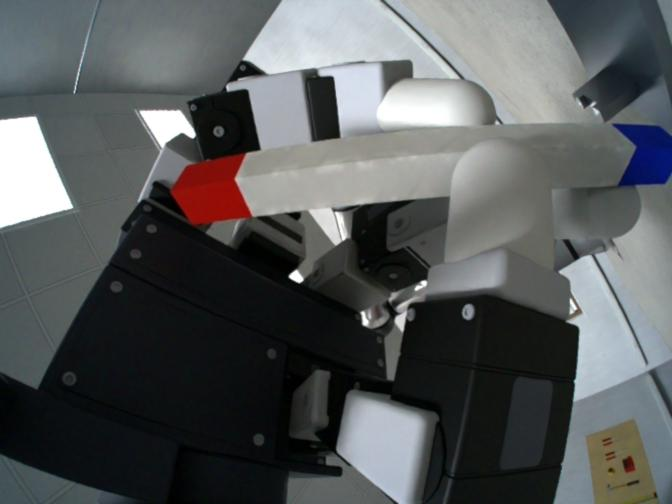

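Call:
{"fn": "execute_actions", "kwargs": {
  "actions": [
    [[0,0,0,0,0,0,0.754,0,0.576,0.696,0.754,0,0.576,0.696,0.754,0,0.576,0.696,0.714,0.678,0.226,0.168,0.4,-0.6,0,0,0,0,0,0,-0.53,-0.02,0.46,0.36,0.95,0,0.577,0.7,-0.36,0.777,0.244,0.255,-0.816,0.677,0.44,-0.769,0.4,-0.8]],
    [[0,0,0,0,0,0,0.754,0,0.576,0.696,0.754,0,0.576,0.696,0.754,0,0.576,0.696,0.714,0.678,0.226,0.168,0.4,-0.6,0,0,0,0,0,0,-0.52,-0.11,0.4,0.384,0.95,0,0.577,0.7,-0.36,0.777,0.244,0.255,-0.816,0.677,0.44,-0.769,0.4,-0.8]],
    [[0,0,0,0,0,0,0.754,0,0.576,0.696,0.754,0,0.576,0.696,0.754,0,0.576,0.696,0.714,0.678,0.226,0.168,0.4,-0.6,0,0,0,0,0,0,-0.6,-0.22,0.5,0.53,0.95,0,0.577,0.7,-0.36,0.777,0.244,0.255,-0.816,0.677,0.44,-0.769,0.4,-0.8]],
    [[0,0,0,0,0,0,0.754,0,0.576,0.696,0.754,0,0.576,0.696,0.754,0,0.576,0.696,0.714,0.678,0.226,0.168,0.4,-0.6,0,0,0,0,0,0,-0.6,-0.29,0.39,0.59,0.95,0,0.577,0.7,-0.36,0.777,0.244,0.255,-0.816,0.677,0.44,-0.769,0.4,-0.8]]
  ],
  "cameras": ["cam_right_wrist"]
}}

Scene clock: 3385.40 s.
left_arm: end_effector_position=(+0.3760, +0.1514, +0.2300) hand_goal=(+0.754, +0.000, +0.576, +0.696, +0.754, +0.000, +0.576, +0.696, +0.754, +0.000, +0.576, +0.696, +0.714, +0.678, +0.226, +0.168) hand_measured=(+0.754, +0.000, +0.576, +0.696, +0.754, +0.000, +0.576, +0.696, +0.754, +0.000, +0.576, +0.696, +0.714, +0.678, +0.224, +0.168) hand_current_ma=(+0, +0, +0, +0, +0, +0, +0, +0, +0, +0, +0, +0, +0, +0, -1, +0) hand_state=(goal, goal, goal, goal, goal, goal, goal, goal, goal, goal, goal, goal, goal, goal, goal, goal) hand_current_limit=0.40 hand_speed=-0.60 end_effector_quat_wxyz=(+0.000, +0.000, +1.000, +0.000) | right_arm: end_effector_position=(+0.4238, +0.6687, +0.1300) hand_goal=(-0.600, -0.290, +0.390, +0.590, +0.950, +0.000, +0.578, +0.700, -0.360, +0.778, +0.244, +0.256, -0.816, +0.678, +0.440, -0.768) hand_measured=(-0.584, -0.192, +0.416, +0.590, +0.932, +0.004, +0.578, +0.696, -0.268, +0.744, +0.284, +0.268, -0.818, +0.678, +0.500, -0.754) hand_current_ma=(+5, +107, +10, +0, -6, +0, +0, +0, +137, -13, +23, +2, +0, +0, +90, +5) hand_state=(goal, blocked, blocked, goal, goal, goal, goal, goal, blocked, blocked, blocked, goal, goal, goal, blocked, goal) hand_current_limit=0.40 hand_speed=-0.80 end_effector_quat_wxyz=(+0.675, -0.675, +0.209, -0.210)
Joint positions: left_arm=[-0.281 -1.556 2.144 0.983 1.571 1.29] | right_arm=[0.656 -1.322 2.2 -0.878 1.257 -0.002]
Joint torques (N m): left_arm=[0.14 -40.41 -35.46 5.88 1.37 -2.34] | right_arm=[17.74 -29.34 -33.07 0.55 2.52 -1.72]
Wrist force (N, zeroed by zero_wrist_force on right_arm): left_arm=[0.1 -0.5 -0.1] | right_arm=[0.5 1.0 -0.4]
Wrist torque (N m, zeroed by zero_wrist_force on right_arm): left_arm=[-0.06 -0.01 0.03] | right_arm=[0.13 0.00 0.02]
Wrist force, peak (N, zeroed by zero_wrist_force on right_arm): left_arm=[-0.3 -0.6 -0.1] | right_arm=[0.6 1.2 -0.6]
Hand target: left_arm +0.3760, +0.1514, +0.2300; +0.000, +0.000, +1.000, +0.000 | right_arm +0.4238, +0.6687, +0.1300; +0.675, -0.675, +0.209, -0.210
Off the commanded pose: left_arm 0.000 m, 0 deg | right_arm 0.000 m, 0 deg.
Images, in order (width x height): cam_right_wrist 672x504.

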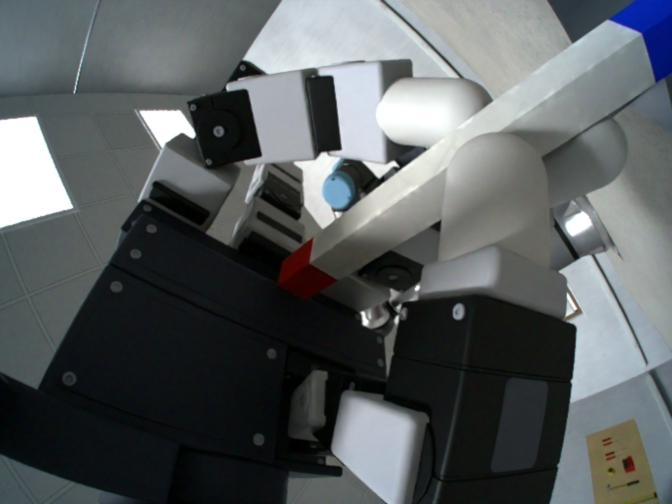

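Call:
{"fn": "execute_actions", "kwargs": {
  "actions": [
    [[0,0,0,0,0,0,0.754,0,0.576,0.696,0.754,0,0.576,0.696,0.754,0,0.576,0.696,0.714,0.678,0.226,0.168,0.4,-0.6,0,0,0,0,0,0,-0.6,-0.36,0.39,0.59,0.95,0,0.577,0.7,-0.36,0.777,0.244,0.255,-0.816,0.677,0.44,-0.769,0.4,-0.8]],
    [[0,0,0,0,0,0,0.754,0,0.576,0.696,0.754,0,0.576,0.696,0.754,0,0.576,0.696,0.714,0.678,0.226,0.168,0.4,-0.6,0,0,0,0,0,0,-0.6,-0.4,0.39,0.59,0.95,0,0.577,0.7,-0.36,0.777,0.244,0.255,-0.816,0.677,0.44,-0.769,0.4,-0.8]]
  ],
  "cameras": ["cam_right_wrist"]
}}

Call:
{"fn": "zoom_image", "kwargs": {
  "camera": "cam_right_wrist",
  "region": [240, 180, 480, 360]
}}

Scene clock: 3395.37 s.
left_arm: end_effector_position=(+0.3760, +0.1514, +0.2300) hand_goal=(+0.754, +0.000, +0.576, +0.696, +0.754, +0.000, +0.576, +0.696, +0.754, +0.000, +0.576, +0.696, +0.714, +0.678, +0.226, +0.168) hand_measured=(+0.754, +0.000, +0.576, +0.696, +0.754, +0.000, +0.576, +0.696, +0.754, +0.000, +0.576, +0.696, +0.714, +0.678, +0.224, +0.168) hand_current_ma=(+0, +0, +0, +0, +0, +0, +0, +0, +0, +0, +0, +0, +0, +0, -1, +0) hand_state=(goal, goal, goal, goal, goal, goal, goal, goal, goal, goal, goal, goal, goal, goal, goal, goal) hand_current_limit=0.40 hand_speed=-0.60 end_effector_quat_wxyz=(+0.000, +0.000, +1.000, +0.000) | right_arm: end_effector_position=(+0.4238, +0.6687, +0.1300) hand_goal=(-0.600, -0.400, +0.390, +0.590, +0.950, +0.000, +0.578, +0.700, -0.360, +0.778, +0.244, +0.256, -0.816, +0.678, +0.440, -0.768) hand_measured=(-0.584, -0.202, +0.414, +0.590, +0.932, +0.004, +0.578, +0.696, -0.268, +0.744, +0.284, +0.258, -0.822, +0.678, +0.500, -0.754) hand_current_ma=(+5, +385, +9, +0, -6, +0, +0, +0, +137, -13, +23, +0, +0, +0, +90, +6) hand_state=(goal, blocked, blocked, goal, goal, goal, goal, goal, blocked, blocked, blocked, goal, goal, goal, blocked, goal) hand_current_limit=0.40 hand_speed=-0.80 end_effector_quat_wxyz=(+0.675, -0.675, +0.209, -0.210)
Joint positions: left_arm=[-0.281 -1.556 2.144 0.983 1.571 1.29] | right_arm=[0.656 -1.322 2.2 -0.878 1.257 -0.002]
Joint torques (N m): left_arm=[-0.96 -39.67 -35.11 6 1.45 -2.19] | right_arm=[16.78 -28.61 -32.53 0.62 2.25 -1.89]
Wrist force (N, zeroed by zero_wrist_force on right_arm): left_arm=[0.0 -0.5 -0.1] | right_arm=[0.6 1.1 -0.6]
Wrist torque (N m, zeroed by zero_wrist_force on right_arm): left_arm=[-0.06 0.01 0.02] | right_arm=[0.16 0.00 0.03]
Wrist force, peak (N, zeroed by zero_wrist_force on right_arm): left_arm=[0.2 -0.8 0.0] | right_arm=[0.9 1.0 -0.7]
Hand target: left_arm +0.3760, +0.1514, +0.2300; +0.000, +0.000, +1.000, +0.000 | right_arm +0.4238, +0.6687, +0.1300; +0.675, -0.675, +0.209, -0.210
Off the commanded pose: left_arm 0.000 m, 0 deg | right_arm 0.000 m, 0 deg.
Images, in order (width x height): cam_right_wrist 672x504.

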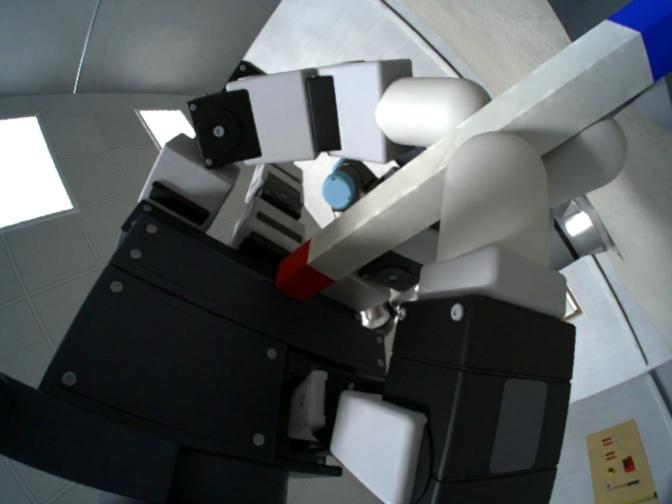

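Scaled by 2.100 from the camera's 672x504 image, which has a finer 960x720 frame.

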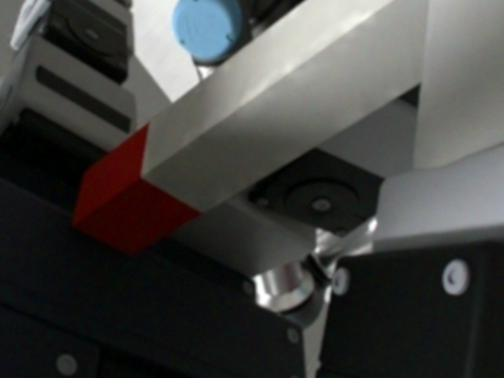

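Call:
{"fn": "execute_actions", "kwargs": {
  "actions": [
    [[0,0,0,0,0,0,0.754,0,0.576,0.696,0.754,0,0.576,0.696,0.754,0,0.576,0.696,0.714,0.678,0.226,0.168,0.4,-0.6,0,0,0,0,0,0,-0.57,-0.15,0.41,0.59,0.95,0,0.577,0.7,-0.36,0.777,0.244,0.255,-0.816,0.677,0.44,-0.769,0.4,-0.8]],
    [[0,0,0,0,0,0,0.754,0,0.576,0.696,0.754,0,0.576,0.696,0.754,0,0.576,0.696,0.714,0.678,0.226,0.168,0.4,-0.6,0,0,0,0,0,0,-0.57,-0.15,0.41,0.59,0.95,0,0.577,0.7,-0.38,0.777,0.18,0.22,-0.816,0.677,0.46,-0.769,0.4,-0.9]],
    [[0,0,0,0,0,0,0.754,0,0.576,0.696,0.754,0,0.576,0.696,0.754,0,0.576,0.696,0.714,0.678,0.226,0.168,0.4,-0.6,0,0,0,0,0,0,-0.57,-0.15,0.41,0.59,0.95,0,0.577,0.7,-0.4,0.777,0.14,0.2,-0.816,0.677,0.48,-0.769,0.4,-0.9]]
  ],
  "cameras": ["cam_right_wrist"]
}}

Scene clock: 3470.73 s.
left_arm: end_effector_position=(+0.3760, +0.1514, +0.2300) hand_goal=(+0.754, +0.000, +0.576, +0.696, +0.754, +0.000, +0.576, +0.696, +0.754, +0.000, +0.576, +0.696, +0.714, +0.678, +0.226, +0.168) hand_measured=(+0.754, +0.000, +0.576, +0.696, +0.754, +0.000, +0.576, +0.696, +0.754, +0.000, +0.576, +0.696, +0.714, +0.678, +0.224, +0.168) hand_current_ma=(+0, +0, +0, +0, +0, +0, +0, +0, +0, +0, +0, +0, +0, +0, -1, +0) hand_state=(goal, goal, goal, goal, goal, goal, goal, goal, goal, goal, goal, goal, goal, goal, goal, goal) hand_current_limit=0.40 hand_speed=-0.60 end_effector_quat_wxyz=(+0.000, +0.000, +1.000, +0.000) | right_arm: end_effector_position=(+0.4238, +0.6687, +0.1300) hand_goal=(-0.570, -0.150, +0.410, +0.590, +0.950, +0.000, +0.578, +0.700, -0.400, +0.778, +0.140, +0.200, -0.816, +0.678, +0.480, -0.768) hand_measured=(-0.572, -0.152, +0.412, +0.590, +0.932, +0.004, +0.578, +0.696, -0.270, +0.744, +0.256, +0.260, -0.816, +0.678, +0.522, -0.754) hand_current_ma=(+0, +0, +0, +0, -6, +0, +0, +0, +271, -13, +192, +51, +0, +0, +43, +6) hand_state=(goal, goal, goal, goal, goal, goal, goal, goal, blocked, blocked, blocked, blocked, goal, goal, blocked, goal) hand_current_limit=0.40 hand_speed=-0.90 end_effector_quat_wxyz=(+0.675, -0.675, +0.209, -0.210)
Joint positions: left_arm=[-0.281 -1.556 2.144 0.983 1.571 1.29] | right_arm=[0.656 -1.322 2.2 -0.878 1.257 -0.002]
Joint torques (N m): left_arm=[1.59 -40.6 -35.63 6.05 1.57 -2.4] | right_arm=[14.53 -29.9 -33.01 0.69 1.88 -1.77]
Wrist force (N, zeroed by zero_wrist_force on right_arm): left_arm=[0.1 -0.4 0.0] | right_arm=[0.6 1.0 -0.5]
Wrist torque (N m, zeroed by zero_wrist_force on right_arm): left_arm=[-0.05 0.00 0.02] | right_arm=[0.14 -0.01 0.03]
Wrist force, peak (N, zeroed by zero_wrist_force on right_arm): left_arm=[0.3 -0.6 -0.3] | right_arm=[0.7 1.2 -0.5]
Hand target: left_arm +0.3760, +0.1514, +0.2300; +0.000, +0.000, +1.000, +0.000 | right_arm +0.4238, +0.6687, +0.1300; +0.675, -0.675, +0.209, -0.210
Off the commanded pose: left_arm 0.000 m, 0 deg | right_arm 0.000 m, 0 deg.
Images, in order (width x height): cam_right_wrist 672x504.

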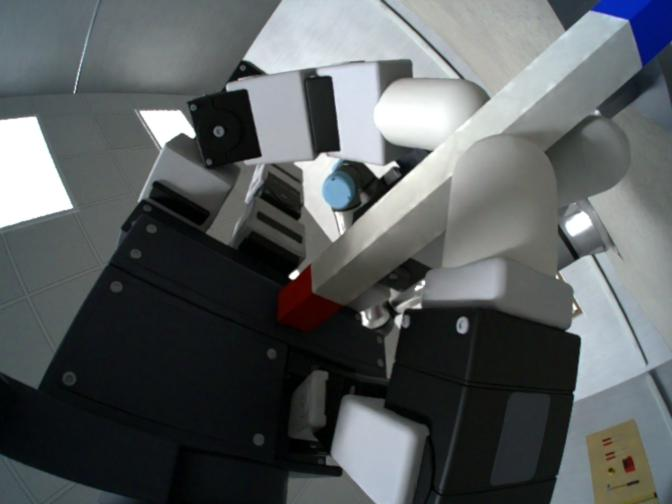

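Call:
{"fn": "execute_actions", "kwargs": {
  "actions": [
    [[0,0,0,0,0,0,0.754,0,0.576,0.696,0.754,0,0.576,0.696,0.754,0,0.576,0.696,0.714,0.678,0.226,0.168,0.4,-0.6,0,0,0,0,0,0,-0.58,-0.25,0.4,0.59,0.95,0,0.577,0.7,-0.4,0.777,0.14,0.2,-0.816,0.677,0.48,-0.769,0.4,-0.8]],
    [[0,0,0,0,0,0,0.754,0,0.576,0.696,0.754,0,0.576,0.696,0.754,0,0.576,0.696,0.714,0.678,0.226,0.168,0.4,-0.6,0,0,0,0,0,0,-0.6,-0.33,0.39,0.59,0.95,0,0.577,0.7,-0.4,0.777,0.14,0.2,-0.816,0.677,0.48,-0.769,0.4,-0.8]]
  ],
  "cameras": ["cam_right_wrist"]
}}

Call:
{"fn": "zoom_image", "kwargs": {
  "camera": "cam_right_wrist",
  "region": [240, 180, 480, 360]
}}

Scene clock: 3482.30 s.
left_arm: end_effector_position=(+0.3760, +0.1514, +0.2300) hand_goal=(+0.754, +0.000, +0.576, +0.696, +0.754, +0.000, +0.576, +0.696, +0.754, +0.000, +0.576, +0.696, +0.714, +0.678, +0.226, +0.168) hand_measured=(+0.754, +0.000, +0.576, +0.696, +0.754, +0.000, +0.576, +0.696, +0.754, +0.000, +0.576, +0.696, +0.714, +0.678, +0.224, +0.168) hand_current_ma=(+0, +0, +0, +0, +0, +0, +0, +0, +0, +0, +0, +0, +0, +0, -1, +0) hand_state=(goal, goal, goal, goal, goal, goal, goal, goal, goal, goal, goal, goal, goal, goal, goal, goal) hand_current_limit=0.40 hand_speed=-0.60 end_effector_quat_wxyz=(+0.000, +0.000, +1.000, +0.000) | right_arm: end_effector_position=(+0.4238, +0.6687, +0.1300) hand_goal=(-0.600, -0.330, +0.390, +0.590, +0.950, +0.000, +0.578, +0.700, -0.400, +0.778, +0.140, +0.200, -0.816, +0.678, +0.480, -0.768) hand_measured=(-0.584, -0.218, +0.402, +0.590, +0.932, +0.004, +0.578, +0.696, -0.270, +0.744, +0.248, +0.248, -0.822, +0.676, +0.530, -0.754) hand_current_ma=(+4, +139, +2, +0, -6, +0, +0, +0, +271, -13, +166, +35, +0, +0, +61, +6) hand_state=(goal, blocked, goal, goal, goal, goal, goal, goal, blocked, blocked, blocked, blocked, goal, goal, blocked, goal) hand_current_limit=0.40 hand_speed=-0.80 end_effector_quat_wxyz=(+0.675, -0.675, +0.209, -0.210)
Joint positions: left_arm=[-0.281 -1.556 2.144 0.983 1.571 1.29] | right_arm=[0.656 -1.322 2.2 -0.878 1.257 -0.002]
Joint torques (N m): left_arm=[-0.19 -40.95 -34.84 6.14 1.46 -2.47] | right_arm=[13.89 -28.6 -33.22 0.5 1.72 -1.6]
Wrist force (N, zeroed by zero_wrist_force on right_arm): left_arm=[-0.1 -0.5 0.0] | right_arm=[0.5 1.0 -0.5]
Wrist torque (N m, zeroed by zero_wrist_force on right_arm): left_arm=[-0.06 0.02 0.01] | right_arm=[0.14 0.00 0.02]
Wrist force, peak (N, zeroed by zero_wrist_force on right_arm): left_arm=[0.1 -0.8 -0.2] | right_arm=[0.9 1.0 -0.8]
Hand target: left_arm +0.3760, +0.1514, +0.2300; +0.000, +0.000, +1.000, +0.000 | right_arm +0.4238, +0.6687, +0.1300; +0.675, -0.675, +0.209, -0.210
Off the commanded pose: left_arm 0.000 m, 0 deg | right_arm 0.000 m, 0 deg.
Images, in order (width x height): cam_right_wrist 672x504.

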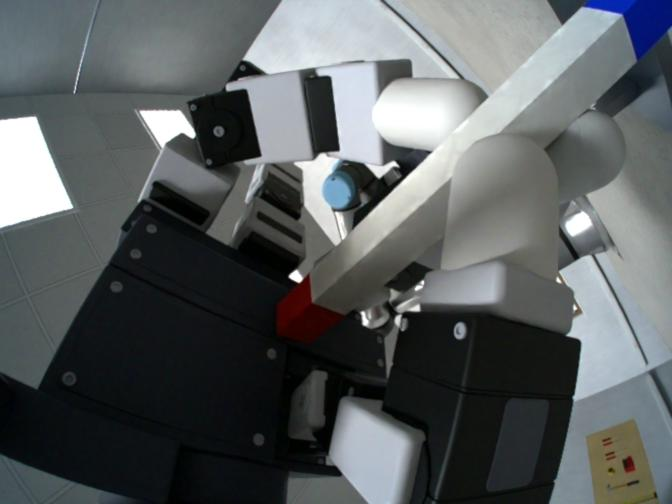

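Scaled by 2.100 from the camera's 672x504 image, which has a finer 960x720 frame.

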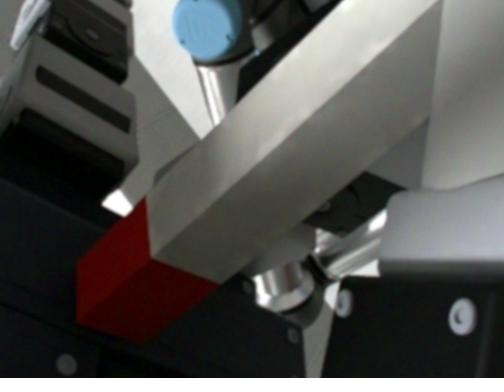

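Call:
{"fn": "execute_actions", "kwargs": {
  "actions": [
    [[0,0,0,0,0,0,0.754,0,0.576,0.696,0.754,0,0.576,0.696,0.754,0,0.576,0.696,0.714,0.678,0.226,0.168,0.4,-0.6,0,0,0,0,0,0,-0.58,-0.12,0.4,0.59,0.95,0,0.577,0.7,-0.42,0.76,0.18,0.2,-0.816,0.677,0.53,-0.775,0.4,-0.9]],
    [[0,0,0,0,0,0,0.754,0,0.576,0.696,0.754,0,0.576,0.696,0.754,0,0.576,0.696,0.714,0.678,0.226,0.168,0.4,-0.6,0,0,0,0,0,0,-0.58,-0.1,0.4,0.59,0.95,0,0.577,0.7,-0.44,0.75,0.2,0.2,-0.816,0.677,0.56,-0.78,0.4,-0.9]],
    [[0,0,0,0,0,0,0.754,0,0.576,0.696,0.754,0,0.576,0.696,0.754,0,0.576,0.696,0.714,0.678,0.226,0.168,0.4,-0.6,0,0,0,0,0,0,-0.58,-0.1,0.4,0.59,0.95,0,0.577,0.7,-0.46,0.74,0.2,0.2,-0.816,0.677,0.58,-0.783,0.4,-0.9]]
  ],
  "cameras": ["cam_right_wrist"]
}}

Scene clock: 3535.17 s.
left_arm: end_effector_position=(+0.3760, +0.1514, +0.2300) hand_goal=(+0.754, +0.000, +0.576, +0.696, +0.754, +0.000, +0.576, +0.696, +0.754, +0.000, +0.576, +0.696, +0.714, +0.678, +0.226, +0.168) hand_measured=(+0.754, +0.000, +0.576, +0.696, +0.754, +0.000, +0.576, +0.696, +0.754, +0.000, +0.576, +0.696, +0.714, +0.678, +0.224, +0.168) hand_current_ma=(+0, +0, +0, +0, +0, +0, +0, +0, +0, +0, +0, +0, +0, +0, -1, +0) hand_state=(goal, goal, goal, goal, goal, goal, goal, goal, goal, goal, goal, goal, goal, goal, goal, goal) hand_current_limit=0.40 hand_speed=-0.60 end_effector_quat_wxyz=(+0.000, +0.000, +1.000, +0.000) | right_arm: end_effector_position=(+0.4238, +0.6687, +0.1300) hand_goal=(-0.580, -0.100, +0.400, +0.590, +0.950, +0.000, +0.578, +0.700, -0.460, +0.740, +0.200, +0.200, -0.816, +0.678, +0.580, -0.782) hand_measured=(-0.582, -0.102, +0.398, +0.590, +0.932, +0.004, +0.578, +0.696, -0.330, +0.714, +0.248, +0.248, -0.820, +0.676, +0.608, -0.766) hand_current_ma=(+0, +0, +0, +0, -6, +0, +0, +0, +272, -8, +34, +33, +0, +0, +20, +6) hand_state=(goal, goal, goal, goal, goal, goal, goal, goal, blocked, blocked, blocked, blocked, goal, goal, blocked, goal) hand_current_limit=0.40 hand_speed=-0.90 end_effector_quat_wxyz=(+0.675, -0.675, +0.209, -0.210)
Joint positions: left_arm=[-0.281 -1.556 2.144 0.983 1.571 1.29] | right_arm=[0.656 -1.322 2.2 -0.878 1.257 -0.002]
Joint torques (N m): left_arm=[-1.36 -39.37 -35.35 5.99 1.35 -2.42] | right_arm=[13.37 -29.19 -32.66 0.53 1.35 -1.25]
Wrist force (N, zeroed by zero_wrist_force on right_arm): left_arm=[-0.1 -0.5 0.2] | right_arm=[0.6 0.7 -0.5]
Wrist torque (N m, zeroed by zero_wrist_force on right_arm): left_arm=[-0.08 0.02 0.01] | right_arm=[0.12 0.00 0.02]
Wrist force, peak (N, zeroed by zero_wrist_force on right_arm): left_arm=[-0.1 -0.9 -0.2] | right_arm=[0.8 1.0 -0.7]
Hand target: left_arm +0.3760, +0.1514, +0.2300; +0.000, +0.000, +1.000, +0.000 | right_arm +0.4238, +0.6687, +0.1300; +0.675, -0.675, +0.209, -0.210
Off the commanded pose: left_arm 0.000 m, 0 deg | right_arm 0.000 m, 0 deg.
Images, in order (width x height): cam_right_wrist 672x504.

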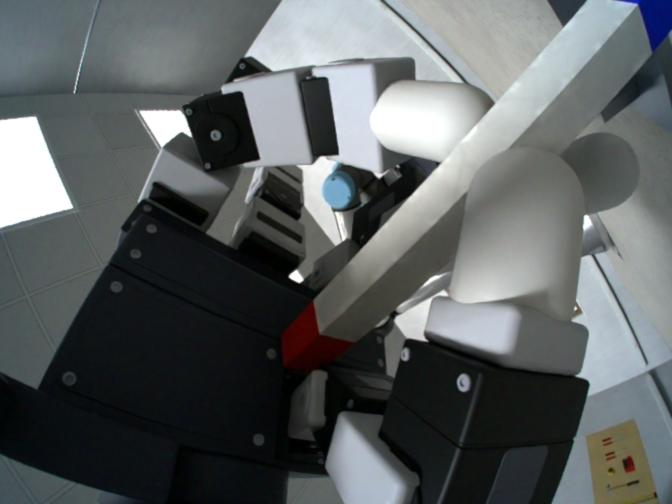

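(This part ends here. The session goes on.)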